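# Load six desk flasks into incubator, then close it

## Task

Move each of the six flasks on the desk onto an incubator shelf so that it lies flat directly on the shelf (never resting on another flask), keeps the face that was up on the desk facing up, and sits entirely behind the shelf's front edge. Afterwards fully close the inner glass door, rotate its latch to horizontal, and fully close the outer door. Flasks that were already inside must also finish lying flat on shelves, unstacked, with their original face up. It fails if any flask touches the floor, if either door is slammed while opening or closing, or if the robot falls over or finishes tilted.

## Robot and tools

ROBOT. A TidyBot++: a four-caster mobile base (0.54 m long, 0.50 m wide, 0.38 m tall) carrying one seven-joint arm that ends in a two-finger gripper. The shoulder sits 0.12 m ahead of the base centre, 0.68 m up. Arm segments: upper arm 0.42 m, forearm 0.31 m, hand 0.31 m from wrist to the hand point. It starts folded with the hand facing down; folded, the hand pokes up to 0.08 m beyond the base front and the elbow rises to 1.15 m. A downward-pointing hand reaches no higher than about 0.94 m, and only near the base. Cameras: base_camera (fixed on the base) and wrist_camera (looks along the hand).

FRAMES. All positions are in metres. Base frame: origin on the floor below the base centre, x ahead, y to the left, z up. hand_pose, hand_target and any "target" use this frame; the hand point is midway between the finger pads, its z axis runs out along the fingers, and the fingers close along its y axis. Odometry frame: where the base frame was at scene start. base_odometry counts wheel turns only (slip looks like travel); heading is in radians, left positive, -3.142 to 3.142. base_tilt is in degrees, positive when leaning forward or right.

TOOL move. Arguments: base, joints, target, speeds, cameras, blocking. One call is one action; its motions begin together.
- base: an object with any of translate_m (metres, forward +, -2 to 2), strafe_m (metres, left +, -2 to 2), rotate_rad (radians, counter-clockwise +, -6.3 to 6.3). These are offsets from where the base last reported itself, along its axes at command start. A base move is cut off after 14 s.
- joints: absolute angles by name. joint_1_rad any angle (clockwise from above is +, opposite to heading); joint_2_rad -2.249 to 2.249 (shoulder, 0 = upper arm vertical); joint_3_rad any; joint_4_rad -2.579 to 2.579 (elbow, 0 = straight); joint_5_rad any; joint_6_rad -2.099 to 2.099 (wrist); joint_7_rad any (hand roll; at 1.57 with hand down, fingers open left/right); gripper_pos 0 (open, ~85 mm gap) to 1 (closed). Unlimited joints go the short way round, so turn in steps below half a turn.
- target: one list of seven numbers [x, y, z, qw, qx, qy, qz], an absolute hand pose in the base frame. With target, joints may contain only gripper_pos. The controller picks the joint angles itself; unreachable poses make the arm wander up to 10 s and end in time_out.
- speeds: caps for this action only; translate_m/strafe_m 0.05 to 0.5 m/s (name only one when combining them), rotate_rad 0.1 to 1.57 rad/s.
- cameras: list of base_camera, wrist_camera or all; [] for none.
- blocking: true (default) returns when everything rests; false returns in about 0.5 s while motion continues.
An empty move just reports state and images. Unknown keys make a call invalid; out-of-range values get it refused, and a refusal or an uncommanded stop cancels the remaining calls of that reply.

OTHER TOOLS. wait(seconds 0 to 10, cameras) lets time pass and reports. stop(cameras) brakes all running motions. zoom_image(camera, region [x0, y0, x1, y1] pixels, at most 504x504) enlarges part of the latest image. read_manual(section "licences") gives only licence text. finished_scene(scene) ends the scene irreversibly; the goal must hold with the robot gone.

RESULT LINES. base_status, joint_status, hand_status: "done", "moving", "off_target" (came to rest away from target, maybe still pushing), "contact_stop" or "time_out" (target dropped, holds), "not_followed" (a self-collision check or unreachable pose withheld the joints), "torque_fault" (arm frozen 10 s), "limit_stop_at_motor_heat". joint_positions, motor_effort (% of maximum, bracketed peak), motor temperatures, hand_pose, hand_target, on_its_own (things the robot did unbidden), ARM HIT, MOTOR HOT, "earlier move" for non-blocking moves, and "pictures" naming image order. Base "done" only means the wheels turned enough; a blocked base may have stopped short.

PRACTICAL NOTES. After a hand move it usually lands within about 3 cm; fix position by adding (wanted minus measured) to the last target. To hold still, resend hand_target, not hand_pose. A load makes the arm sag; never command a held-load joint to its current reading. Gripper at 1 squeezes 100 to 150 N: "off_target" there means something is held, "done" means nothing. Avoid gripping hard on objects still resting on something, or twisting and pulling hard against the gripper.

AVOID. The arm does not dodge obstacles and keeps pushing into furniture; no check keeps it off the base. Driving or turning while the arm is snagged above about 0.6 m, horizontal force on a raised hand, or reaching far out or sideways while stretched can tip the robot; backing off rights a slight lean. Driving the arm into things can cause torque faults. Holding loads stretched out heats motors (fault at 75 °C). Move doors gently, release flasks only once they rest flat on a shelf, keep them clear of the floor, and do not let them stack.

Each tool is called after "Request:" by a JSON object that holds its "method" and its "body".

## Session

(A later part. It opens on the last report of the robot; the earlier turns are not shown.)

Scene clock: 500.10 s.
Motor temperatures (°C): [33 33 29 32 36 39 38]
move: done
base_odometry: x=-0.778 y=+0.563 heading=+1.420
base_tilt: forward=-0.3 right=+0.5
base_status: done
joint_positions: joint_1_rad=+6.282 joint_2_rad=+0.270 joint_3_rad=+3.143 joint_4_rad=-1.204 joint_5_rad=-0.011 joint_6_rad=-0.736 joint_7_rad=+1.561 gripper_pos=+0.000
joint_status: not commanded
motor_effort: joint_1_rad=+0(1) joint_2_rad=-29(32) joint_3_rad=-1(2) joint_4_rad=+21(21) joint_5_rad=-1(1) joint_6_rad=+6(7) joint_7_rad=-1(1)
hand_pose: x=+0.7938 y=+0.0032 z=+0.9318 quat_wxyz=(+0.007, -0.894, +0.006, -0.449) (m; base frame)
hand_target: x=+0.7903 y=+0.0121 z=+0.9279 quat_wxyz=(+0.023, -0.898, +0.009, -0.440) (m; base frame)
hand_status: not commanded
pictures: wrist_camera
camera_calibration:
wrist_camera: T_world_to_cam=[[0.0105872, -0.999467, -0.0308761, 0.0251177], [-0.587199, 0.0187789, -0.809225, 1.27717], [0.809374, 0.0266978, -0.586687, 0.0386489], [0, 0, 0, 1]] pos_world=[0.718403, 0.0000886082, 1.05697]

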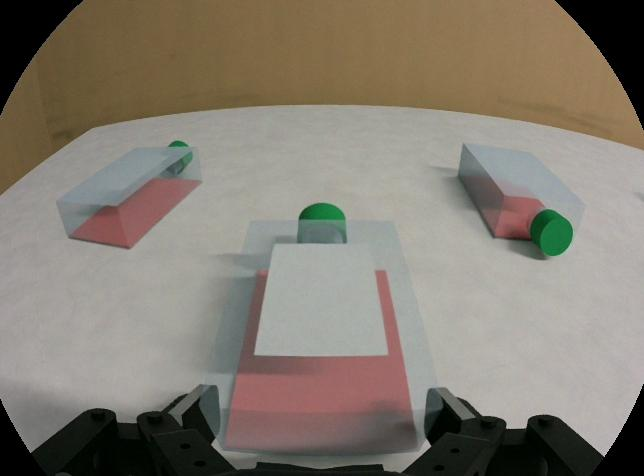

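Request:
{"method": "move", "body": {"base": {"translate_m": 0.022}, "speeds": {"translate_m": 0.05}, "cameras": ["wrist_camera"]}}

Request:
{"method": "zoom_image", "body": {"camera": "wrist_camera", "region": [180, 290, 470, 470]}}

Scene clock: 504.07 s.
Motor temperatures (°C): [33 33 29 32 36 39 38]
move: done
base_odometry: x=-0.775 y=+0.585 heading=+1.419
base_tilt: forward=-0.3 right=+0.5
base_status: done
joint_positions: joint_1_rad=+6.282 joint_2_rad=+0.270 joint_3_rad=+3.143 joint_4_rad=-1.204 joint_5_rad=-0.011 joint_6_rad=-0.736 joint_7_rad=+1.561 gripper_pos=+0.000
joint_status: not commanded
motor_effort: joint_1_rad=+0(1) joint_2_rad=-30(33) joint_3_rad=-1(2) joint_4_rad=+21(21) joint_5_rad=-1(1) joint_6_rad=+6(7) joint_7_rad=+0(2)
hand_pose: x=+0.7939 y=+0.0032 z=+0.9316 quat_wxyz=(+0.007, -0.894, +0.006, -0.449) (m; base frame)
hand_target: x=+0.7903 y=+0.0121 z=+0.9279 quat_wxyz=(+0.023, -0.898, +0.009, -0.440) (m; base frame)
hand_status: not commanded
pictures: wrist_camera
camera_calibration:
wrist_camera: T_world_to_cam=[[0.0105759, -0.999467, -0.0308776, 0.0251233], [-0.587444, 0.0187787, -0.809047, 1.27713], [0.809196, 0.0266953, -0.586932, 0.0388972], [0, 0, 0, 1]] pos_world=[0.718502, 0.00008861, 1.05687]

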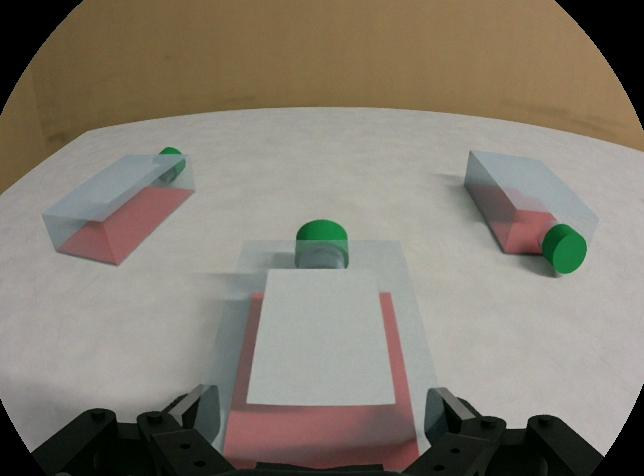

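Scaled by 1.738.

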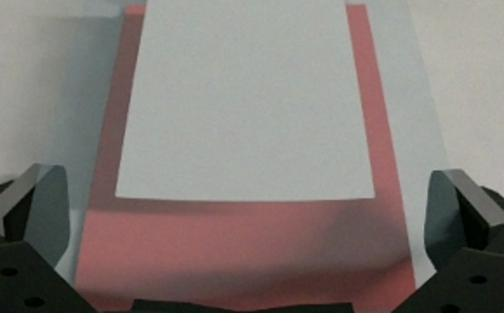

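Request:
{"method": "move", "body": {"joints": {"gripper_pos": 0.12}, "cameras": ["wrist_camera"]}}

Scene clock: 505.27 s.
Motor temperatures (°C): [33 33 29 32 36 39 38]
move: off_target
base_odometry: x=-0.775 y=+0.585 heading=+1.419
base_tilt: forward=-0.3 right=+0.5
base_status: not commanded
joint_positions: joint_1_rad=+6.282 joint_2_rad=+0.269 joint_3_rad=+3.143 joint_4_rad=-1.204 joint_5_rad=-0.011 joint_6_rad=-0.736 joint_7_rad=+1.561 gripper_pos=+0.036
joint_status: gripper_pos off_target (ended at +0.036, target +0.120)
motor_effort: joint_1_rad=+0(1) joint_2_rad=-30(30) joint_3_rad=-1(2) joint_4_rad=+21(21) joint_5_rad=+0(1) joint_6_rad=+6(7) joint_7_rad=+1(1)
hand_pose: x=+0.7937 y=+0.0032 z=+0.9322 quat_wxyz=(+0.007, -0.893, +0.006, -0.449) (m; base frame)
hand_target: x=+0.7903 y=+0.0121 z=+0.9279 quat_wxyz=(+0.023, -0.898, +0.009, -0.440) (m; base frame)
hand_status: not commanded
pictures: wrist_camera
camera_calibration:
wrist_camera: T_world_to_cam=[[0.0106062, -0.999467, -0.0308684, 0.0251092], [-0.586681, 0.0187786, -0.8096, 1.27746], [0.809749, 0.0266967, -0.586169, 0.0381456], [0, 0, 0, 1]] pos_world=[0.718304, 0.0000886082, 1.05736]

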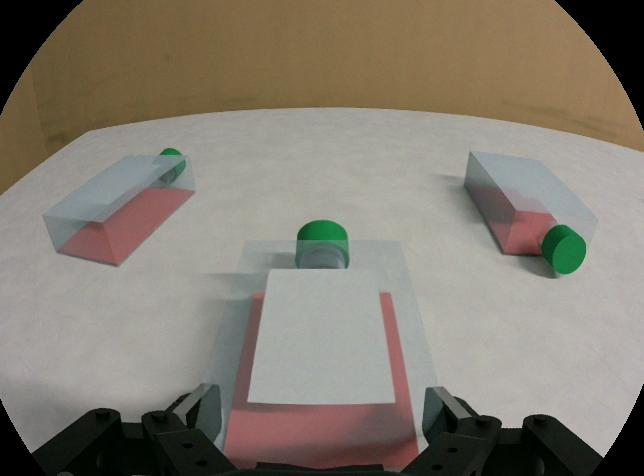

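Request:
{"method": "move", "body": {"joints": {"joint_2_rad": 0.276, "joint_4_rad": -1.11, "joint_6_rad": -0.84}, "cameras": ["wrist_camera"]}}

Scene clock: 508.43 s.
Motor temperatures (°C): [33 33 29 32 36 39 38]
move: done
base_odometry: x=-0.775 y=+0.585 heading=+1.419
base_tilt: forward=-0.3 right=+0.6
base_status: not commanded
joint_positions: joint_1_rad=+6.282 joint_2_rad=+0.271 joint_3_rad=+3.143 joint_4_rad=-1.134 joint_5_rad=-0.011 joint_6_rad=-0.776 joint_7_rad=+1.561 gripper_pos=+0.036
joint_status: all done
motor_effort: joint_1_rad=+0(0) joint_2_rad=-31(33) joint_3_rad=-1(2) joint_4_rad=+21(23) joint_5_rad=-1(1) joint_6_rad=+7(8) joint_7_rad=+0(1)
hand_pose: x=+0.7967 y=+0.0033 z=+0.9609 quat_wxyz=(+0.007, -0.887, +0.006, -0.462) (m; base frame)
hand_target: x=+0.7894 y=+0.0129 z=+0.9550 quat_wxyz=(+0.024, -0.897, +0.007, -0.442) (m; base frame)
hand_status: not commanded
pictures: wrist_camera
camera_calibration:
wrist_camera: T_world_to_cam=[[0.011913, -0.999465, -0.0304641, 0.0246539], [-0.562894, 0.0184773, -0.826323, 1.29952], [0.826443, 0.026992, -0.562373, 0.0163691], [0, 0, 0, 1]] pos_world=[0.717671, 0.000187245, 1.08378]

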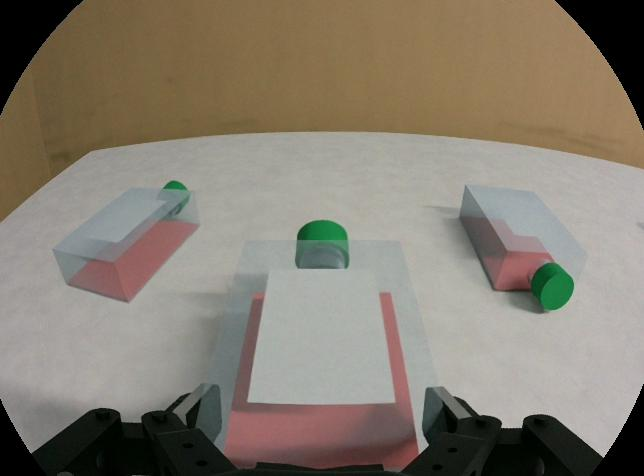

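Request:
{"method": "move", "body": {"joints": {"gripper_pos": 0.25, "joint_2_rad": 0.25, "joint_4_rad": -1.05, "joint_6_rad": -0.94}, "cameras": ["wrist_camera"]}}

Scene clock: 510.80 s.
Motor temperatures (°C): [33 33 29 32 36 39 38]
move: off_target
base_odometry: x=-0.775 y=+0.585 heading=+1.419
base_tilt: forward=-0.2 right=+0.5
base_status: not commanded
joint_positions: joint_1_rad=+6.282 joint_2_rad=+0.267 joint_3_rad=+3.143 joint_4_rad=-1.077 joint_5_rad=-0.011 joint_6_rad=-0.872 joint_7_rad=+1.561 gripper_pos=+0.036
joint_status: gripper_pos off_target (ended at +0.036, target +0.250); the others done
motor_effort: joint_1_rad=+0(0) joint_2_rad=-30(32) joint_3_rad=-1(1) joint_4_rad=+21(23) joint_5_rad=-1(1) joint_6_rad=+7(8) joint_7_rad=+1(1)
hand_pose: x=+0.7851 y=+0.0035 z=+0.9712 quat_wxyz=(+0.007, -0.895, +0.006, -0.446) (m; base frame)
hand_target: x=+0.7701 y=+0.0139 z=+0.9808 quat_wxyz=(+0.025, -0.900, +0.004, -0.436) (m; base frame)
hand_status: not commanded
pictures: wrist_camera
camera_calibration:
wrist_camera: T_world_to_cam=[[0.0118097, -0.999459, -0.0307003, 0.0256658], [-0.591616, 0.017768, -0.806024, 1.3043], [0.806133, 0.0276817, -0.591086, 0.0756116], [0, 0, 0, 1]] pos_world=[0.710391, 0.000384043, 1.09678]

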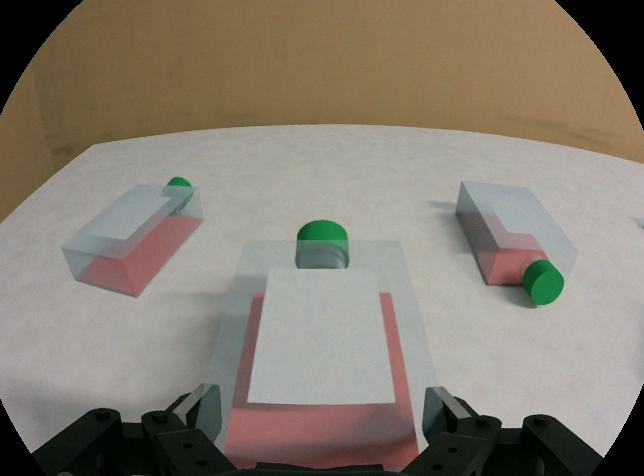

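Request:
{"method": "move", "body": {"base": {"translate_m": -0.4}, "speeds": {"translate_m": 0.3}, "cameras": ["wrist_camera"]}}

Scene clock: 515.47 s.
Motor temperatures (°C): [33 33 29 32 36 39 38]
move: done
base_odometry: x=-0.835 y=+0.190 heading=+1.419
base_tilt: forward=-0.3 right=+0.5
base_status: done
joint_positions: joint_1_rad=+6.282 joint_2_rad=+0.262 joint_3_rad=+3.143 joint_4_rad=-1.076 joint_5_rad=-0.011 joint_6_rad=-0.874 joint_7_rad=+1.561 gripper_pos=+0.036
joint_status: not commanded
motor_effort: joint_1_rad=+0(2) joint_2_rad=-30(36) joint_3_rad=-1(2) joint_4_rad=+21(22) joint_5_rad=-1(2) joint_6_rad=+7(8) joint_7_rad=+0(2)
hand_pose: x=+0.7831 y=+0.0036 z=+0.9745 quat_wxyz=(+0.007, -0.894, +0.006, -0.448) (m; base frame)
hand_target: x=+0.7701 y=+0.0139 z=+0.9808 quat_wxyz=(+0.025, -0.900, +0.004, -0.436) (m; base frame)
hand_status: not commanded
pictures: wrist_camera
camera_calibration:
wrist_camera: T_world_to_cam=[[0.0120906, -0.999453, -0.0307713, 0.0257679], [-0.588597, 0.0177636, -0.808232, 1.30567], [0.808337, 0.0278839, -0.58806, 0.0744742], [0, 0, 0, 1]] pos_world=[0.707999, 0.000483819, 1.09987]

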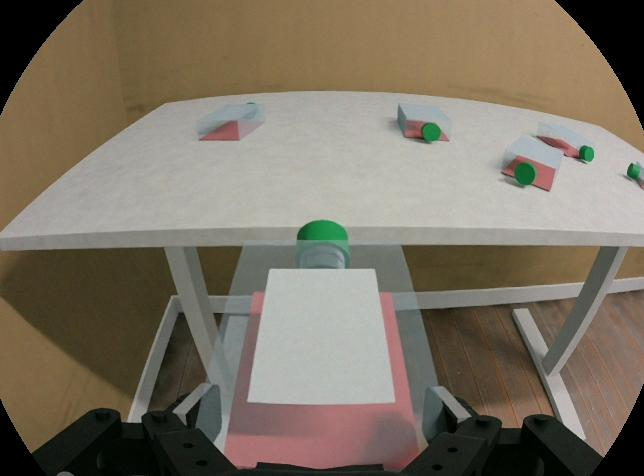

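Request:
{"method": "move", "body": {"base": {"translate_m": -0.51, "strafe_m": -1.226, "rotate_rad": -1.571}, "speeds": {"translate_m": 0.45, "rotate_rad": 0.6}}}

Scene clock: 521.13 s.
Motor temperatures (°C): [33 33 29 32 36 39 38]
move: done
base_odometry: x=+0.300 y=-0.500 heading=-0.152
base_tilt: forward=-0.2 right=+0.6
base_status: done
joint_positions: joint_1_rad=+6.288 joint_2_rad=+0.262 joint_3_rad=+3.144 joint_4_rad=-1.076 joint_5_rad=-0.012 joint_6_rad=-0.874 joint_7_rad=+1.561 gripper_pos=+0.036
joint_status: not commanded
motor_effort: joint_1_rad=+0(7) joint_2_rad=-30(34) joint_3_rad=-1(4) joint_4_rad=+21(22) joint_5_rad=-1(2) joint_6_rad=+7(7) joint_7_rad=+0(2)
hand_pose: x=+0.7833 y=-0.0003 z=+0.9744 quat_wxyz=(+0.006, -0.894, +0.009, -0.448) (m; base frame)
hand_target: x=+0.7701 y=+0.0139 z=+0.9808 quat_wxyz=(+0.025, -0.900, +0.004, -0.436) (m; base frame)
hand_status: not commanded
pictures: base_camera, wrist_camera
camera_calibration:
wrist_camera: T_world_to_cam=[[0.00578119, -0.999469, -0.032066, 0.0279783], [-0.588589, 0.0225224, -0.808119, 1.3056], [0.808412, 0.0235456, -0.588146, 0.0744658], [0, 0, 0, 1]] pos_world=[0.708098, -0.00319499, 1.09977]

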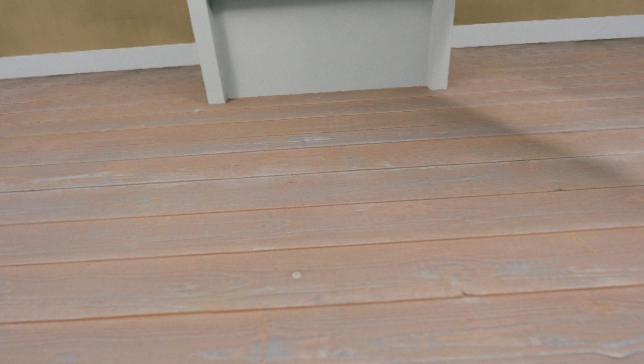

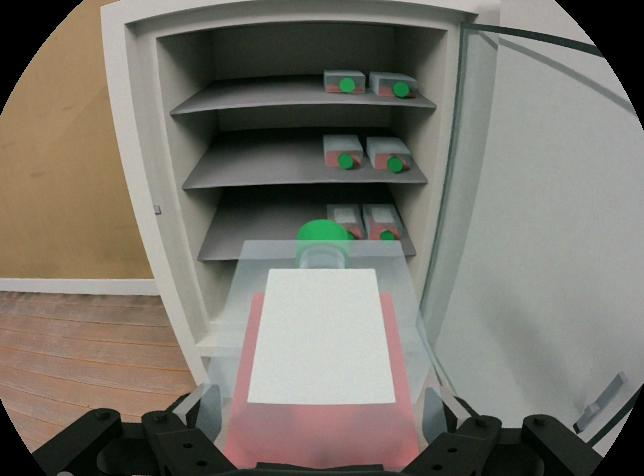

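Request:
{"method": "move", "body": {"base": {"rotate_rad": -0.036, "strafe_m": 0.255, "translate_m": 0.2}, "speeds": {"translate_m": 0.3}, "joints": {"joint_2_rad": 0.318, "joint_4_rad": -0.879, "joint_6_rad": -1.044}}}

Scene clock: 540.20 s.
Motor temperatures (°C): [33 33 29 32 36 39 38]
move: done
base_odometry: x=+0.537 y=-0.278 heading=-0.188
base_tilt: forward=-0.3 right=+0.6
base_status: done
joint_positions: joint_1_rad=+6.283 joint_2_rad=+0.310 joint_3_rad=+3.145 joint_4_rad=-0.907 joint_5_rad=-0.012 joint_6_rad=-0.973 joint_7_rad=+1.561 gripper_pos=+0.036
joint_status: all done
motor_effort: joint_1_rad=+0(5) joint_2_rad=-31(34) joint_3_rad=-1(4) joint_4_rad=+21(23) joint_5_rad=-1(2) joint_6_rad=+8(8) joint_7_rad=+0(2)
hand_pose: x=+0.7957 y=+0.0029 z=+1.0112 quat_wxyz=(+0.007, -0.889, +0.006, -0.458) (m; base frame)
hand_target: x=+0.7871 y=+0.0148 z=+1.0032 quat_wxyz=(+0.025, -0.900, +0.002, -0.435) (m; base frame)
hand_status: not commanded
pictures: base_camera, wrist_camera
camera_calibration:
wrist_camera: T_world_to_cam=[[0.0121852, -0.999444, -0.0310359, 0.0262575], [-0.569788, 0.0185659, -0.821582, 1.34122], [0.821702, 0.027695, -0.569245, 0.0561521], [0, 0, 0, 1]] pos_world=[0.717752, -0.000213169, 1.1347]

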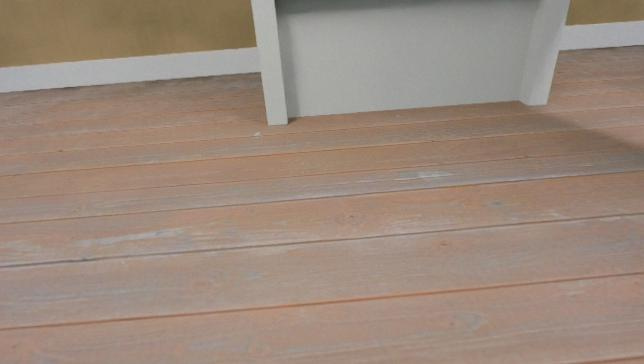

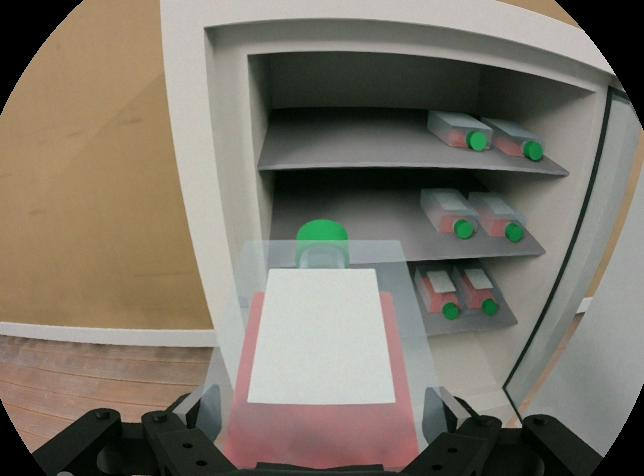

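Request:
{"method": "move", "body": {"joints": {"joint_2_rad": 0.32, "joint_4_rad": -0.943, "joint_6_rad": -0.997}, "base": {"translate_m": 0.2}, "speeds": {"translate_m": 0.2}, "cameras": ["wrist_camera"]}}

Scene clock: 549.93 s.
Motor temperatures (°C): [33 33 29 32 36 39 38]
move: done
base_odometry: x=+0.733 y=-0.315 heading=-0.188
base_tilt: forward=-0.3 right=+0.6
base_status: done
joint_positions: joint_1_rad=+6.283 joint_2_rad=+0.319 joint_3_rad=+3.145 joint_4_rad=-0.935 joint_5_rad=-0.012 joint_6_rad=-0.974 joint_7_rad=+1.561 gripper_pos=+0.036
joint_status: all done
motor_effort: joint_1_rad=+0(1) joint_2_rad=-32(34) joint_3_rad=+0(2) joint_4_rad=+21(22) joint_5_rad=-1(1) joint_6_rad=+7(8) joint_7_rad=+0(1)
hand_pose: x=+0.7962 y=+0.0029 z=+0.9893 quat_wxyz=(+0.007, -0.897, +0.006, -0.441) (m; base frame)
hand_target: x=+0.7911 y=+0.0144 z=+0.9788 quat_wxyz=(+0.025, -0.904, +0.003, -0.427) (m; base frame)
hand_status: not commanded
pictures: wrist_camera
camera_calibration:
wrist_camera: T_world_to_cam=[[0.0109259, -0.999442, -0.0315594, 0.0269996], [-0.60083, 0.0186668, -0.799159, 1.32602], [0.799302, 0.0276933, -0.600291, 0.0918934], [0, 0, 0, 1]] pos_world=[0.722966, -0.000312813, 1.11571]

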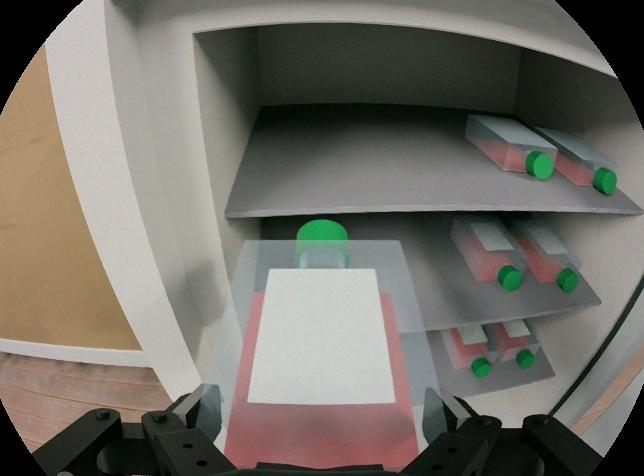

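Request:
{"method": "move", "body": {"joints": {"joint_2_rad": 0.318, "joint_4_rad": -0.965, "joint_6_rad": -0.985}, "base": {"translate_m": 0.2}, "speeds": {"translate_m": 0.15}, "cameras": ["wrist_camera"]}}

Scene clock: 557.37 s.
Motor temperatures (°C): [33 33 29 32 36 39 38]
move: done
base_odometry: x=+0.930 y=-0.352 heading=-0.187
base_tilt: forward=-0.2 right=+0.5
base_status: done
joint_positions: joint_1_rad=+6.283 joint_2_rad=+0.311 joint_3_rad=+3.145 joint_4_rad=-0.955 joint_5_rad=-0.012 joint_6_rad=-0.986 joint_7_rad=+1.561 gripper_pos=+0.036
joint_status: all done
motor_effort: joint_1_rad=+0(2) joint_2_rad=-28(33) joint_3_rad=-2(2) joint_4_rad=+18(24) joint_5_rad=-1(2) joint_6_rad=+3(22) joint_7_rad=+0(2)
hand_pose: x=+0.7894 y=+0.0030 z=+0.9812 quat_wxyz=(+0.007, -0.903, +0.006, -0.431) (m; base frame)
hand_target: x=+0.7905 y=+0.0143 z=+0.9712 quat_wxyz=(+0.025, -0.906, +0.004, -0.423) (m; base frame)
hand_status: not commanded
pictures: wrist_camera
camera_calibration:
wrist_camera: T_world_to_cam=[[0.0102564, -0.999439, -0.0318724, 0.0277662], [-0.619609, 0.0186654, -0.784689, 1.31608], [0.784844, 0.0277965, -0.61907, 0.122259], [0, 0, 0, 1]] pos_world=[0.719215, -0.000212925, 1.10928]

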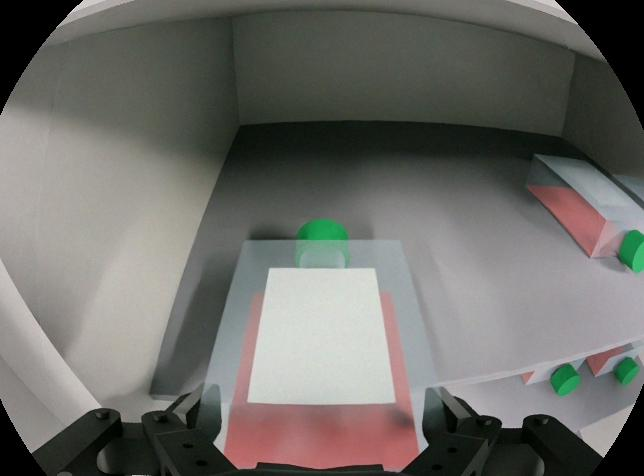

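Request:
{"method": "move", "body": {"joints": {"joint_6_rad": -0.92}, "cameras": ["wrist_camera"]}}

Scene clock: 562.30 s.
Motor temperatures (°C): [33 33 29 32 36 39 38]
move: done
base_odometry: x=+0.930 y=-0.352 heading=-0.187
base_tilt: forward=-0.3 right=+0.5
base_status: not commanded
joint_positions: joint_1_rad=+6.283 joint_2_rad=+0.311 joint_3_rad=+3.145 joint_4_rad=-0.958 joint_5_rad=-0.012 joint_6_rad=-0.953 joint_7_rad=+1.561 gripper_pos=+0.036
joint_status: all done
motor_effort: joint_1_rad=+0(0) joint_2_rad=-31(33) joint_3_rad=-1(1) joint_4_rad=+21(22) joint_5_rad=-1(1) joint_6_rad=+7(8) joint_7_rad=+0(1)
hand_pose: x=+0.7955 y=+0.0029 z=+0.9876 quat_wxyz=(+0.007, -0.896, +0.006, -0.444) (m; base frame)
hand_target: x=+0.8030 y=+0.0137 z=+0.9871 quat_wxyz=(+0.025, -0.892, +0.005, -0.452) (m; base frame)
hand_status: not commanded
pictures: wrist_camera
camera_calibration:
wrist_camera: T_world_to_cam=[[0.0109265, -0.999441, -0.0315936, 0.0269842], [-0.595782, 0.018868, -0.802925, 1.3239], [0.803072, 0.0275961, -0.595242, 0.0834086], [0, 0, 0, 1]] pos_world=[0.721479, -0.000312007, 1.1135]

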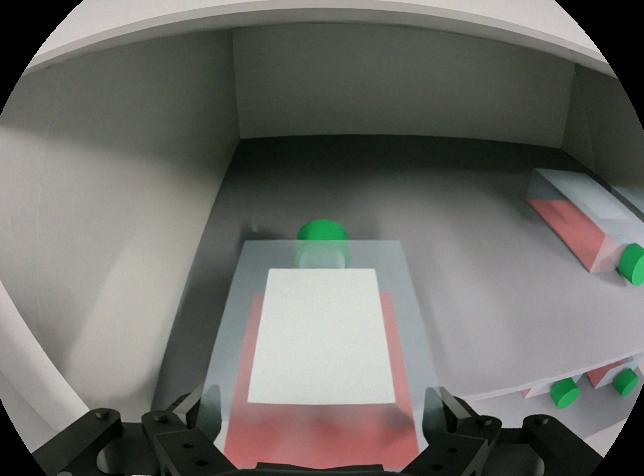

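Request:
{"method": "move", "body": {"base": {"translate_m": 0.09}, "speeds": {"translate_m": 0.1}, "cameras": ["wrist_camera"]}}

Scene clock: 568.03 s.
Motor temperatures (°C): [33 33 29 32 36 39 38]
move: time_out
base_odometry: x=+1.016 y=-0.369 heading=-0.187
base_tilt: forward=-0.3 right=+0.5
base_status: translate_m time_out (by the wheels' count: +0.087 of +0.090)
joint_positions: joint_1_rad=+6.283 joint_2_rad=+0.229 joint_3_rad=+3.144 joint_4_rad=-1.062 joint_5_rad=-0.012 joint_6_rad=-0.988 joint_7_rad=+1.561 gripper_pos=+0.036
joint_status: not commanded
motor_effort: joint_1_rad=-1(2) joint_2_rad=-11(33) joint_3_rad=+0(2) joint_4_rad=+37(42) joint_5_rad=+0(2) joint_6_rad=+23(27) joint_7_rad=-1(3)
hand_pose: x=+0.7529 y=+0.0036 z=+0.9761 quat_wxyz=(+0.007, -0.908, +0.006, -0.418) (m; base frame)
hand_target: x=+0.8030 y=+0.0137 z=+0.9871 quat_wxyz=(+0.025, -0.892, +0.005, -0.452) (m; base frame)
hand_status: not commanded
pictures: wrist_camera
camera_calibration:
wrist_camera: T_world_to_cam=[[0.0104894, -0.999411, -0.032668, 0.0291224], [-0.641073, 0.0183512, -0.767261, 1.28866], [0.767408, 0.0289907, -0.640503, 0.181858], [0, 0, 0, 1]] pos_world=[0.686258, 0.000184739, 1.10617]

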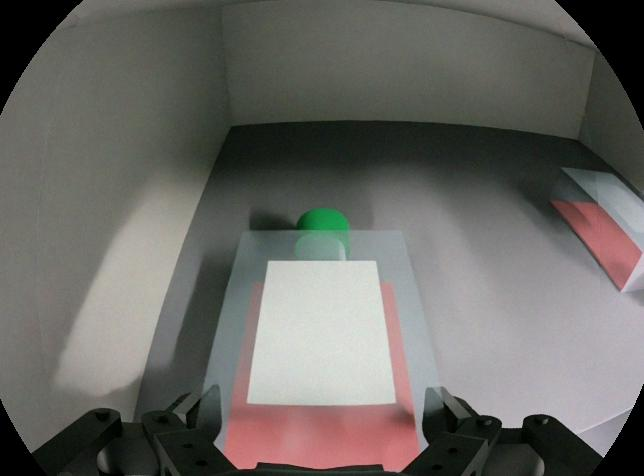

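Request:
{"method": "move", "body": {"base": {"translate_m": -0.03}, "speeds": {"translate_m": 0.1}, "cameras": ["wrist_camera"]}}

Scene clock: 573.07 s.
Motor temperatures (°C): [33 33 29 32 36 39 38]
move: done
base_odometry: x=+0.986 y=-0.363 heading=-0.187
base_tilt: forward=-0.3 right=+0.5
base_status: done
joint_positions: joint_1_rad=+6.283 joint_2_rad=+0.296 joint_3_rad=+3.144 joint_4_rad=-0.992 joint_5_rad=-0.012 joint_6_rad=-0.955 joint_7_rad=+1.561 gripper_pos=+0.036
joint_status: not commanded
motor_effort: joint_1_rad=+0(2) joint_2_rad=-26(29) joint_3_rad=+0(2) joint_4_rad=+23(35) joint_5_rad=-1(1) joint_6_rad=+10(22) joint_7_rad=+0(1)
hand_pose: x=+0.7872 y=+0.0035 z=+0.9786 quat_wxyz=(+0.007, -0.901, +0.006, -0.435) (m; base frame)
hand_target: x=+0.8030 y=+0.0137 z=+0.9871 quat_wxyz=(+0.025, -0.892, +0.005, -0.452) (m; base frame)
hand_status: not commanded
pictures: wrist_camera
camera_calibration:
wrist_camera: T_world_to_cam=[[0.0113882, -0.999418, -0.0321556, 0.0276024], [-0.612371, 0.0184513, -0.790355, 1.31261], [0.790489, 0.0286919, -0.611804, 0.110887], [0, 0, 0, 1]] pos_world=[0.715834, 0.000185399, 1.10616]

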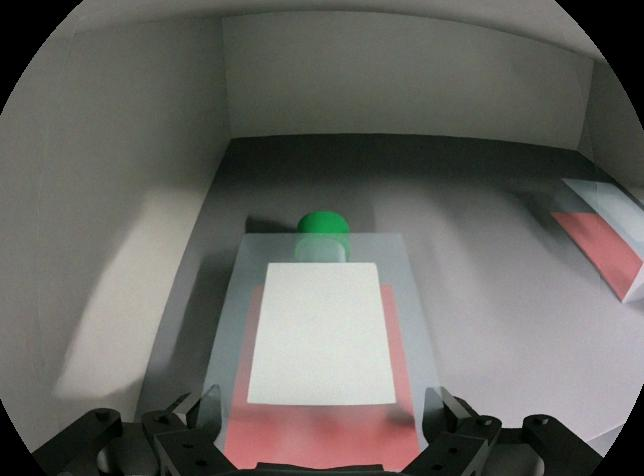

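Request:
{"method": "move", "body": {"joints": {"joint_2_rad": 0.312, "joint_4_rad": -1.03, "joint_6_rad": -0.865}, "cameras": ["wrist_camera"]}}

Scene clock: 578.57 s.
Motor temperatures (°C): [33 33 29 32 36 39 38]
move: done
base_odometry: x=+0.986 y=-0.363 heading=-0.187
base_tilt: forward=-0.3 right=+0.6
base_status: not commanded
joint_positions: joint_1_rad=+6.283 joint_2_rad=+0.291 joint_3_rad=+3.144 joint_4_rad=-1.011 joint_5_rad=-0.012 joint_6_rad=-0.921 joint_7_rad=+1.561 gripper_pos=+0.036
joint_status: all done
motor_effort: joint_1_rad=+0(1) joint_2_rad=-23(26) joint_3_rad=-1(1) joint_4_rad=+20(23) joint_5_rad=+0(1) joint_6_rad=+8(10) joint_7_rad=+1(1)
hand_pose: x=+0.7901 y=+0.0034 z=+0.9794 quat_wxyz=(+0.007, -0.896, +0.006, -0.443) (m; base frame)
hand_target: x=+0.8046 y=+0.0132 z=+0.9689 quat_wxyz=(+0.024, -0.893, +0.006, -0.450) (m; base frame)
hand_status: not commanded
pictures: wrist_camera
camera_calibration:
wrist_camera: T_world_to_cam=[[0.0116519, -0.999418, -0.0320632, 0.0271898], [-0.597446, 0.0187543, -0.80169, 1.31428], [0.801824, 0.0284973, -0.59688, 0.0855822], [0, 0, 0, 1]] pos_world=[0.716275, 0.0000866639, 1.1056]

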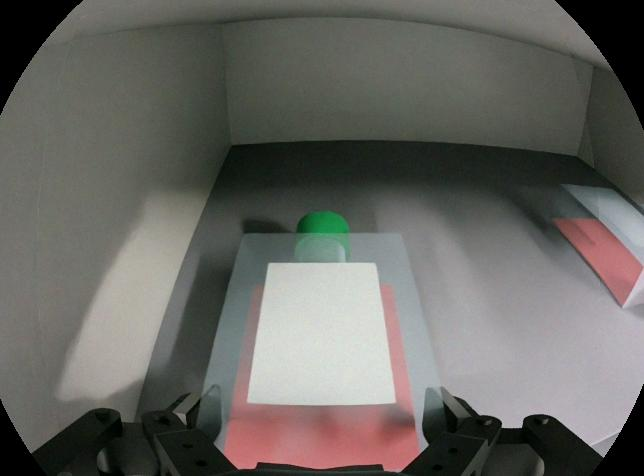

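Request:
{"method": "move", "body": {"joints": {"gripper_pos": 0.0}, "cameras": ["wrist_camera"]}}

Scene clock: 582.60 s.
Motor temperatures (°C): [33 33 29 32 36 39 38]
move: done
base_odometry: x=+0.986 y=-0.363 heading=-0.187
base_tilt: forward=-0.3 right=+0.5
base_status: not commanded
joint_positions: joint_1_rad=+6.283 joint_2_rad=+0.291 joint_3_rad=+3.144 joint_4_rad=-1.011 joint_5_rad=-0.012 joint_6_rad=-0.921 joint_7_rad=+1.561 gripper_pos=+0.000
joint_status: all done
motor_effort: joint_1_rad=+0(0) joint_2_rad=-23(24) joint_3_rad=+0(2) joint_4_rad=+20(20) joint_5_rad=-1(1) joint_6_rad=+8(8) joint_7_rad=+0(1)
hand_pose: x=+0.7901 y=+0.0034 z=+0.9794 quat_wxyz=(+0.007, -0.896, +0.006, -0.443) (m; base frame)
hand_target: x=+0.8046 y=+0.0132 z=+0.9689 quat_wxyz=(+0.024, -0.893, +0.006, -0.450) (m; base frame)
hand_status: not commanded
pictures: wrist_camera
camera_calibration:
wrist_camera: T_world_to_cam=[[0.0116519, -0.999418, -0.0320632, 0.0271898], [-0.597446, 0.0187543, -0.80169, 1.31428], [0.801824, 0.0284973, -0.59688, 0.0855822], [0, 0, 0, 1]] pos_world=[0.716275, 0.0000866639, 1.1056]

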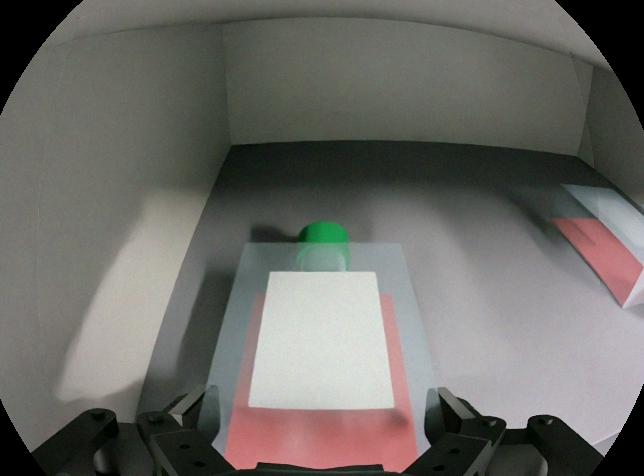

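Request:
{"method": "move", "body": {"base": {"translate_m": -0.08}, "speeds": {"translate_m": 0.08}, "cameras": ["wrist_camera"]}}

Scene clock: 586.83 s.
Motor temperatures (°C): [33 33 29 32 36 39 38]
move: done
base_odometry: x=+0.907 y=-0.348 heading=-0.187
base_tilt: forward=-0.3 right=+0.5
base_status: done
joint_positions: joint_1_rad=+6.283 joint_2_rad=+0.309 joint_3_rad=+3.144 joint_4_rad=-1.012 joint_5_rad=-0.012 joint_6_rad=-0.911 joint_7_rad=+1.561 gripper_pos=+0.000
joint_status: not commanded
motor_effort: joint_1_rad=+0(1) joint_2_rad=-31(32) joint_3_rad=-1(2) joint_4_rad=+21(21) joint_5_rad=-1(1) joint_6_rad=+6(7) joint_7_rad=+0(1)
hand_pose: x=+0.7974 y=+0.0034 z=+0.9690 quat_wxyz=(+0.007, -0.898, +0.006, -0.439) (m; base frame)
hand_target: x=+0.8046 y=+0.0132 z=+0.9689 quat_wxyz=(+0.024, -0.893, +0.006, -0.450) (m; base frame)
hand_status: not commanded
pictures: wrist_camera
camera_calibration:
wrist_camera: T_world_to_cam=[[0.0112234, -0.999419, -0.0321887, 0.0272261], [-0.604545, 0.0188593, -0.796347, 1.31081], [0.796492, 0.0283973, -0.603982, 0.0845964], [0, 0, 0, 1]] pos_world=[0.724756, 0.0000871356, 1.09583]

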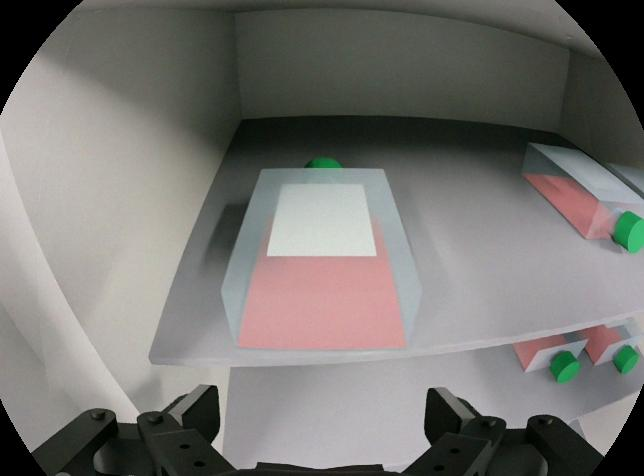

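Request:
{"method": "move", "body": {"joints": {"joint_2_rad": 0.318, "joint_4_rad": -0.965, "joint_6_rad": -0.935, "gripper_pos": 1.0}, "cameras": []}}

Request:
{"method": "move", "body": {"base": {"translate_m": 0.065}, "speeds": {"translate_m": 0.06}, "cameras": ["wrist_camera"]}}

Scene clock: 590.80 s.
Motor temperatures (°C): [33 33 29 32 36 39 38]
move: done
base_odometry: x=+0.907 y=-0.348 heading=-0.187
base_tilt: forward=-0.3 right=+0.5
base_status: not commanded
joint_positions: joint_1_rad=+6.283 joint_2_rad=+0.309 joint_3_rad=+3.144 joint_4_rad=-0.981 joint_5_rad=-0.012 joint_6_rad=-0.911 joint_7_rad=+1.561 gripper_pos=+0.999
joint_status: all done
motor_effort: joint_1_rad=+0(0) joint_2_rad=-31(32) joint_3_rad=-1(2) joint_4_rad=+20(22) joint_5_rad=-1(1) joint_6_rad=+7(7) joint_7_rad=+0(1)
hand_pose: x=+0.8006 y=+0.0034 z=+0.9859 quat_wxyz=(+0.008, -0.892, +0.006, -0.453) (m; base frame)
hand_target: x=+0.8002 y=+0.0139 z=+0.9833 quat_wxyz=(+0.025, -0.895, +0.004, -0.445) (m; base frame)
hand_status: not commanded
pictures: none
No camera images: "cameras" was empty.

Scene clock: 592.40 s.
Motor temperatures (°C): [33 33 29 32 36 39 38]
move: done
base_odometry: x=+0.971 y=-0.360 heading=-0.187
base_tilt: forward=-0.3 right=+0.6
base_status: done
joint_positions: joint_1_rad=+6.283 joint_2_rad=+0.311 joint_3_rad=+3.144 joint_4_rad=-0.981 joint_5_rad=-0.012 joint_6_rad=-0.911 joint_7_rad=+1.561 gripper_pos=+0.999
joint_status: not commanded
motor_effort: joint_1_rad=+0(0) joint_2_rad=-31(34) joint_3_rad=-1(2) joint_4_rad=+20(21) joint_5_rad=-1(1) joint_6_rad=+6(7) joint_7_rad=+0(1)
hand_pose: x=+0.8010 y=+0.0034 z=+0.9851 quat_wxyz=(+0.008, -0.892, +0.006, -0.452) (m; base frame)
hand_target: x=+0.8002 y=+0.0139 z=+0.9833 quat_wxyz=(+0.025, -0.895, +0.004, -0.445) (m; base frame)
hand_status: not commanded
pictures: wrist_camera
camera_calibration:
wrist_camera: T_world_to_cam=[[0.0121629, -0.999419, -0.0318439, 0.026612], [-0.580988, 0.0188556, -0.813694, 1.32398], [0.813821, 0.0283978, -0.580421, 0.0544036], [0, 0, 0, 1]] pos_world=[0.72462, 0.0000871221, 1.10974]

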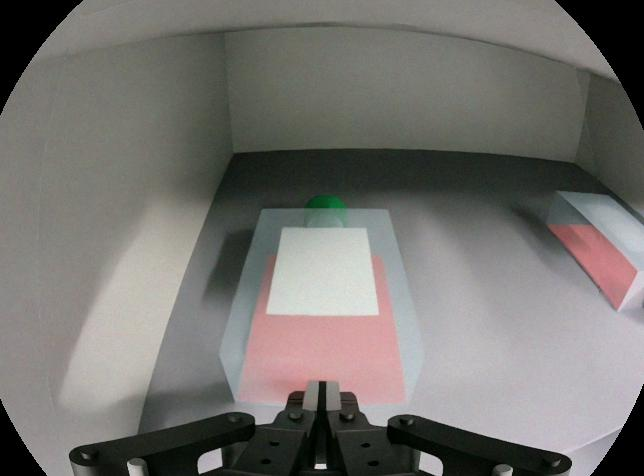

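Request:
{"method": "move", "body": {"base": {"translate_m": 0.035}, "speeds": {"translate_m": 0.06}, "cameras": ["wrist_camera"]}}

Request:
{"method": "move", "body": {"base": {"translate_m": -0.12}, "speeds": {"translate_m": 0.15}, "cameras": ["wrist_camera"]}}

Scene clock: 594.43 s.
Motor temperatures (°C): [33 33 29 32 36 39 38]
move: done
base_odometry: x=+1.005 y=-0.366 heading=-0.187
base_tilt: forward=-0.3 right=+0.6
base_status: done
joint_positions: joint_1_rad=+6.283 joint_2_rad=+0.255 joint_3_rad=+3.144 joint_4_rad=-1.030 joint_5_rad=-0.012 joint_6_rad=-0.989 joint_7_rad=+1.561 gripper_pos=+0.999
joint_status: not commanded
motor_effort: joint_1_rad=+0(2) joint_2_rad=-17(30) joint_3_rad=-1(3) joint_4_rad=+32(35) joint_5_rad=-1(2) joint_6_rad=+21(25) joint_7_rad=-3(3)
hand_pose: x=+0.7642 y=+0.0036 z=+0.9764 quat_wxyz=(+0.007, -0.907, +0.006, -0.420) (m; base frame)
hand_target: x=+0.8002 y=+0.0139 z=+0.9833 quat_wxyz=(+0.025, -0.895, +0.004, -0.445) (m; base frame)
hand_status: not commanded
pictures: wrist_camera
camera_calibration:
wrist_camera: T_world_to_cam=[[0.0106589, -0.999411, -0.0326105, 0.0288256], [-0.637084, 0.018349, -0.770576, 1.29626], [0.770721, 0.0289891, -0.636514, 0.166921], [0, 0, 0, 1]] pos_world=[0.696868, 0.000184734, 1.10605]

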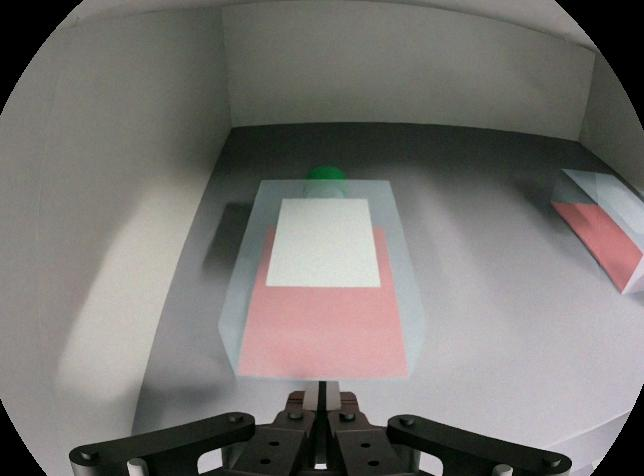

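Scene clock: 595.90 s.
Motor temperatures (°C): [33 33 29 32 36 39 38]
move: done
base_odometry: x=+0.887 y=-0.344 heading=-0.187
base_tilt: forward=-0.3 right=+0.5
base_status: done
joint_positions: joint_1_rad=+6.283 joint_2_rad=+0.313 joint_3_rad=+3.144 joint_4_rad=-0.978 joint_5_rad=-0.012 joint_6_rad=-0.944 joint_7_rad=+1.561 gripper_pos=+0.999
joint_status: not commanded
motor_effort: joint_1_rad=+0(2) joint_2_rad=-31(34) joint_3_rad=-1(2) joint_4_rad=+20(30) joint_5_rad=-1(1) joint_6_rad=+6(20) joint_7_rad=+0(1)
hand_pose: x=+0.7961 y=+0.0035 z=+0.9771 quat_wxyz=(+0.007, -0.899, +0.006, -0.438) (m; base frame)
hand_target: x=+0.8002 y=+0.0139 z=+0.9833 quat_wxyz=(+0.025, -0.895, +0.004, -0.445) (m; base frame)
hand_status: not commanded
pictures: wrist_camera
camera_calibration:
wrist_camera: T_world_to_cam=[[0.0114876, -0.999419, -0.0320917, 0.027302], [-0.606423, 0.018555, -0.794925, 1.31652], [0.795059, 0.028593, -0.605858, 0.0934583], [0, 0, 0, 1]] pos_world=[0.723751, 0.000185865, 1.10403]

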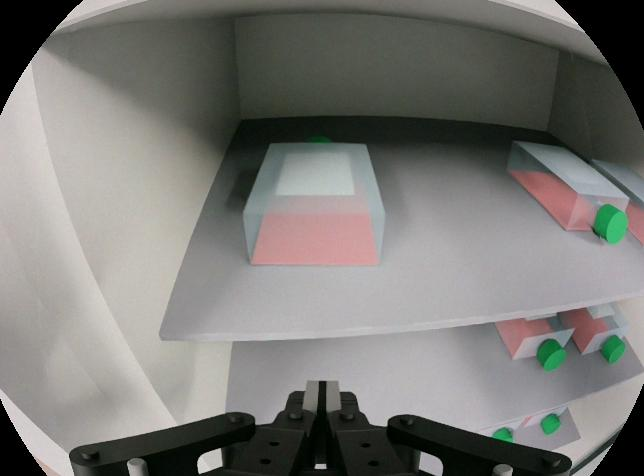

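Request:
{"method": "move", "body": {"base": {"translate_m": -0.45}, "joints": {"gripper_pos": 0.0, "joint_2_rad": 0.318, "joint_4_rad": -0.879, "joint_6_rad": -1.044, "joint_5_rad": -0.02}, "cameras": []}}

Request:
{"method": "move", "body": {"base": {"translate_m": -1.237, "strafe_m": 0.58, "rotate_rad": 1.547}}}

Scene clock: 614.30 s.
Motor temperatures (°C): [33 33 29 32 36 39 38]
move: done
base_odometry: x=+0.445 y=-0.260 heading=-0.187
base_tilt: forward=-0.3 right=+0.6
base_status: done
joint_positions: joint_1_rad=+6.283 joint_2_rad=+0.315 joint_3_rad=+3.144 joint_4_rad=-0.900 joint_5_rad=-0.012 joint_6_rad=-0.982 joint_7_rad=+1.561 gripper_pos=+0.000
joint_status: all done
motor_effort: joint_1_rad=+0(2) joint_2_rad=-31(35) joint_3_rad=-1(2) joint_4_rad=+20(21) joint_5_rad=-1(2) joint_6_rad=+6(7) joint_7_rad=+0(1)
hand_pose: x=+0.7964 y=+0.0036 z=+1.0087 quat_wxyz=(+0.008, -0.891, +0.006, -0.455) (m; base frame)
hand_target: x=+0.7872 y=+0.0067 z=+1.0030 quat_wxyz=(+0.010, -0.900, +0.001, -0.435) (m; base frame)
hand_status: not commanded
pictures: none
No camera images: "cameras" was empty.

Scene clock: 618.47 s.
Motor temperatures (°C): [33 33 29 32 36 39 38]
move: done
base_odometry: x=-0.663 y=+0.540 heading=+1.360
base_tilt: forward=-0.3 right=+0.5
base_status: done
joint_positions: joint_1_rad=+6.283 joint_2_rad=+0.318 joint_3_rad=+3.143 joint_4_rad=-0.900 joint_5_rad=-0.012 joint_6_rad=-0.982 joint_7_rad=+1.561 gripper_pos=+0.000
joint_status: not commanded
motor_effort: joint_1_rad=+0(5) joint_2_rad=-30(34) joint_3_rad=-2(5) joint_4_rad=+20(21) joint_5_rad=+0(2) joint_6_rad=+7(7) joint_7_rad=+0(1)
hand_pose: x=+0.7973 y=+0.0035 z=+1.0069 quat_wxyz=(+0.008, -0.891, +0.006, -0.454) (m; base frame)
hand_target: x=+0.7872 y=+0.0067 z=+1.0030 quat_wxyz=(+0.010, -0.900, +0.001, -0.435) (m; base frame)
hand_status: not commanded
pictures: base_camera, wrist_camera
camera_calibration:
wrist_camera: T_world_to_cam=[[0.0128393, -0.999422, -0.0314861, 0.0265504], [-0.578701, 0.0182521, -0.815335, 1.33936], [0.815438, 0.0286894, -0.578132, 0.0663712], [0, 0, 0, 1]] pos_world=[0.720627, 0.000184703, 1.13123]

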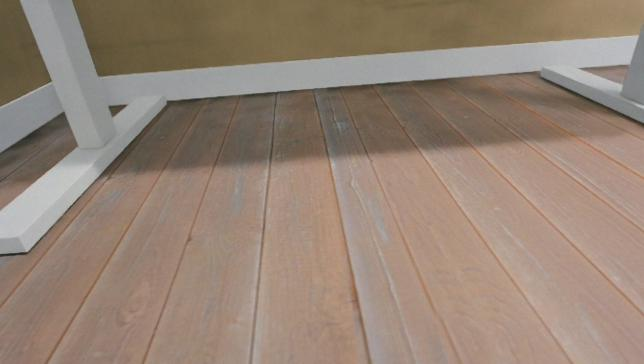

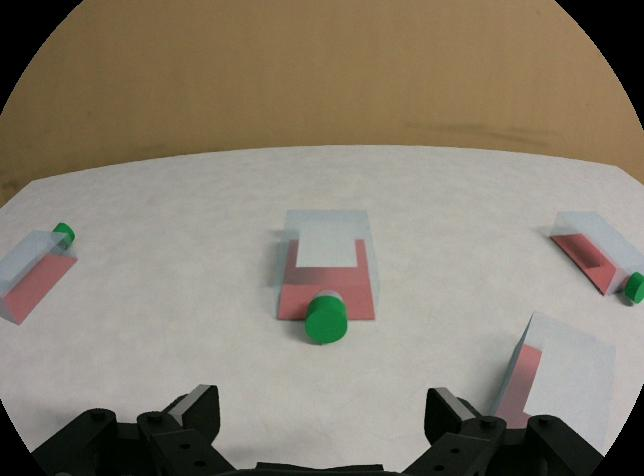

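Request:
{"method": "move", "body": {"joints": {"joint_2_rad": 0.29, "joint_4_rad": -1.178, "joint_6_rad": -0.742}, "cameras": ["wrist_camera"]}}

Scene clock: 623.40 s.
Motor temperatures (°C): [33 33 29 32 36 39 38]
move: done
base_odometry: x=-0.663 y=+0.540 heading=+1.360
base_tilt: forward=-0.3 right=+0.6
base_status: not commanded
joint_positions: joint_1_rad=+6.283 joint_2_rad=+0.305 joint_3_rad=+3.143 joint_4_rad=-1.149 joint_5_rad=-0.012 joint_6_rad=-0.800 joint_7_rad=+1.561 gripper_pos=+0.000
joint_status: all done
motor_effort: joint_1_rad=+0(2) joint_2_rad=-30(33) joint_3_rad=-1(2) joint_4_rad=+20(22) joint_5_rad=+0(1) joint_6_rad=+5(7) joint_7_rad=+0(1)
hand_pose: x=+0.7989 y=+0.0032 z=+0.9231 quat_wxyz=(+0.007, -0.903, +0.007, -0.429) (m; base frame)
hand_target: x=+0.8019 y=+0.0056 z=+0.9316 quat_wxyz=(+0.009, -0.893, +0.004, -0.449) (m; base frame)
hand_status: not commanded
pictures: wrist_camera
camera_calibration:
wrist_camera: T_world_to_cam=[[0.0092015, -0.999419, -0.0328113, 0.0276839], [-0.622081, 0.0199689, -0.782698, 1.27657], [0.782899, 0.0276133, -0.621536, 0.0827266], [0, 0, 0, 1]] pos_world=[0.729108, -0.00010816, 1.05149]

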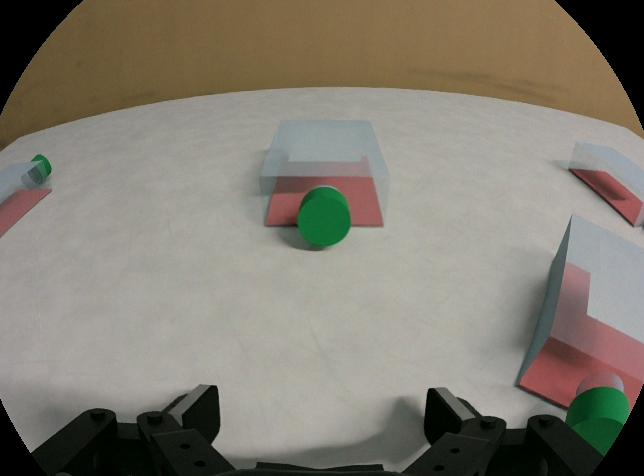

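Request:
{"method": "move", "body": {"joints": {"joint_6_rad": -0.695}, "base": {"translate_m": 0.09}, "speeds": {"translate_m": 0.15}, "cameras": ["wrist_camera"]}}

Scene clock: 626.27 s.
Motor temperatures (°C): [33 33 29 32 36 39 38]
move: done
base_odometry: x=-0.644 y=+0.628 heading=+1.360
base_tilt: forward=-0.3 right=+0.5
base_status: done
joint_positions: joint_1_rad=+6.283 joint_2_rad=+0.303 joint_3_rad=+3.143 joint_4_rad=-1.158 joint_5_rad=-0.012 joint_6_rad=-0.750 joint_7_rad=+1.561 gripper_pos=+0.000
joint_status: all done
motor_effort: joint_1_rad=+0(1) joint_2_rad=-31(34) joint_3_rad=-1(2) joint_4_rad=+21(22) joint_5_rad=-1(1) joint_6_rad=+6(7) joint_7_rad=+0(1)
hand_pose: x=+0.8067 y=+0.0030 z=+0.9314 quat_wxyz=(+0.007, -0.894, +0.007, -0.448) (m; base frame)
hand_target: x=+0.8103 y=+0.0054 z=+0.9435 quat_wxyz=(+0.009, -0.883, +0.004, -0.470) (m; base frame)
hand_status: not commanded
pictures: wrist_camera
camera_calibration:
wrist_camera: T_world_to_cam=[[0.0100048, -0.999427, -0.0323466, 0.0266546], [-0.588322, 0.0202736, -0.808373, 1.28454], [0.808565, 0.0271178, -0.587782, 0.0296314], [0, 0, 0, 1]] pos_world=[0.7315, -0.000206578, 1.05667]

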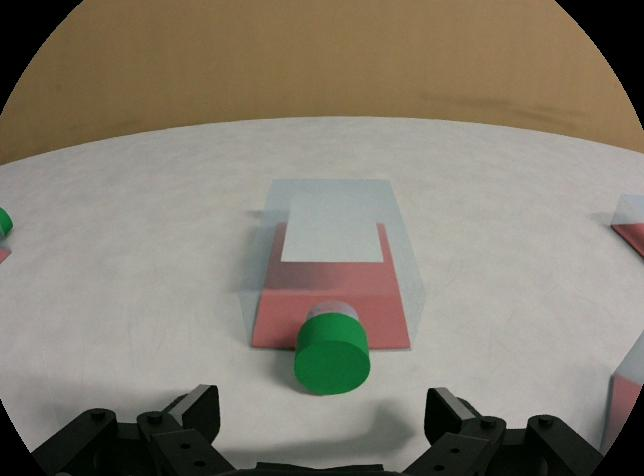

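Request:
{"method": "move", "body": {"base": {"translate_m": 0.028, "strafe_m": -0.004}, "speeds": {"translate_m": 0.08}, "cameras": ["wrist_camera"]}}

Request:
{"method": "move", "body": {"joints": {"gripper_pos": 0.5}, "cameras": ["wrist_camera"]}}

Scene clock: 628.97 s.
Motor temperatures (°C): [33 33 29 32 36 39 38]
move: done
base_odometry: x=-0.634 y=+0.655 heading=+1.361
base_tilt: forward=-0.3 right=+0.5
base_status: done
joint_positions: joint_1_rad=+6.283 joint_2_rad=+0.301 joint_3_rad=+3.143 joint_4_rad=-1.159 joint_5_rad=-0.012 joint_6_rad=-0.750 joint_7_rad=+1.561 gripper_pos=+0.000
joint_status: not commanded
motor_effort: joint_1_rad=+0(1) joint_2_rad=-30(34) joint_3_rad=-1(2) joint_4_rad=+21(21) joint_5_rad=-1(1) joint_6_rad=+6(7) joint_7_rad=+0(1)
hand_pose: x=+0.8059 y=+0.0030 z=+0.9329 quat_wxyz=(+0.007, -0.893, +0.007, -0.449) (m; base frame)
hand_target: x=+0.8103 y=+0.0054 z=+0.9435 quat_wxyz=(+0.009, -0.883, +0.004, -0.470) (m; base frame)
hand_status: not commanded
pictures: wrist_camera
camera_calibration:
wrist_camera: T_world_to_cam=[[0.0100722, -0.999427, -0.0323237, 0.0266363], [-0.586591, 0.0202736, -0.809629, 1.28515], [0.809821, 0.0271155, -0.586051, 0.0285065], [0, 0, 0, 1]] pos_world=[0.730504, -0.000206576, 1.05806]

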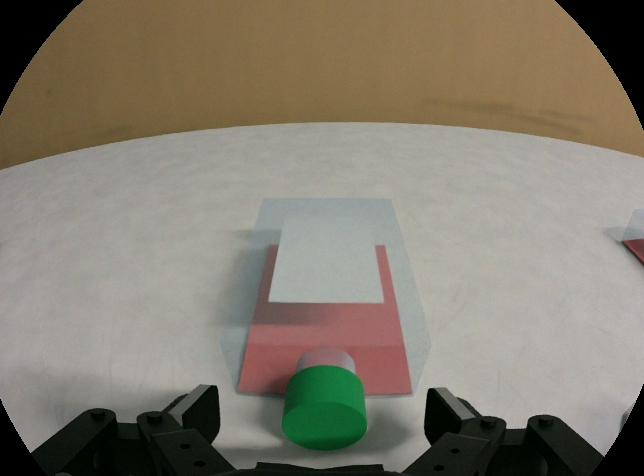

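Scene clock: 629.80 s.
Motor temperatures (°C): [33 33 29 32 36 39 38]
move: done
base_odometry: x=-0.634 y=+0.655 heading=+1.361
base_tilt: forward=-0.3 right=+0.6
base_status: not commanded
joint_positions: joint_1_rad=+6.283 joint_2_rad=+0.301 joint_3_rad=+3.143 joint_4_rad=-1.159 joint_5_rad=-0.012 joint_6_rad=-0.750 joint_7_rad=+1.561 gripper_pos=+0.500
joint_status: all done
motor_effort: joint_1_rad=+0(0) joint_2_rad=-32(32) joint_3_rad=-1(2) joint_4_rad=+21(21) joint_5_rad=-1(1) joint_6_rad=+6(7) joint_7_rad=+0(1)
hand_pose: x=+0.8059 y=+0.0030 z=+0.9329 quat_wxyz=(+0.007, -0.893, +0.007, -0.449) (m; base frame)
hand_target: x=+0.8103 y=+0.0054 z=+0.9435 quat_wxyz=(+0.009, -0.883, +0.004, -0.470) (m; base frame)
hand_status: not commanded
pictures: wrist_camera
camera_calibration:
wrist_camera: T_world_to_cam=[[0.0100722, -0.999427, -0.0323237, 0.0266363], [-0.586591, 0.0202736, -0.809629, 1.28515], [0.809821, 0.0271155, -0.586051, 0.0285065], [0, 0, 0, 1]] pos_world=[0.730504, -0.000206576, 1.05806]

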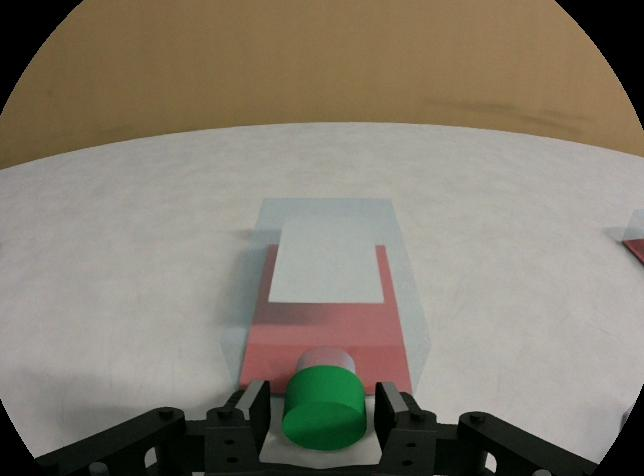

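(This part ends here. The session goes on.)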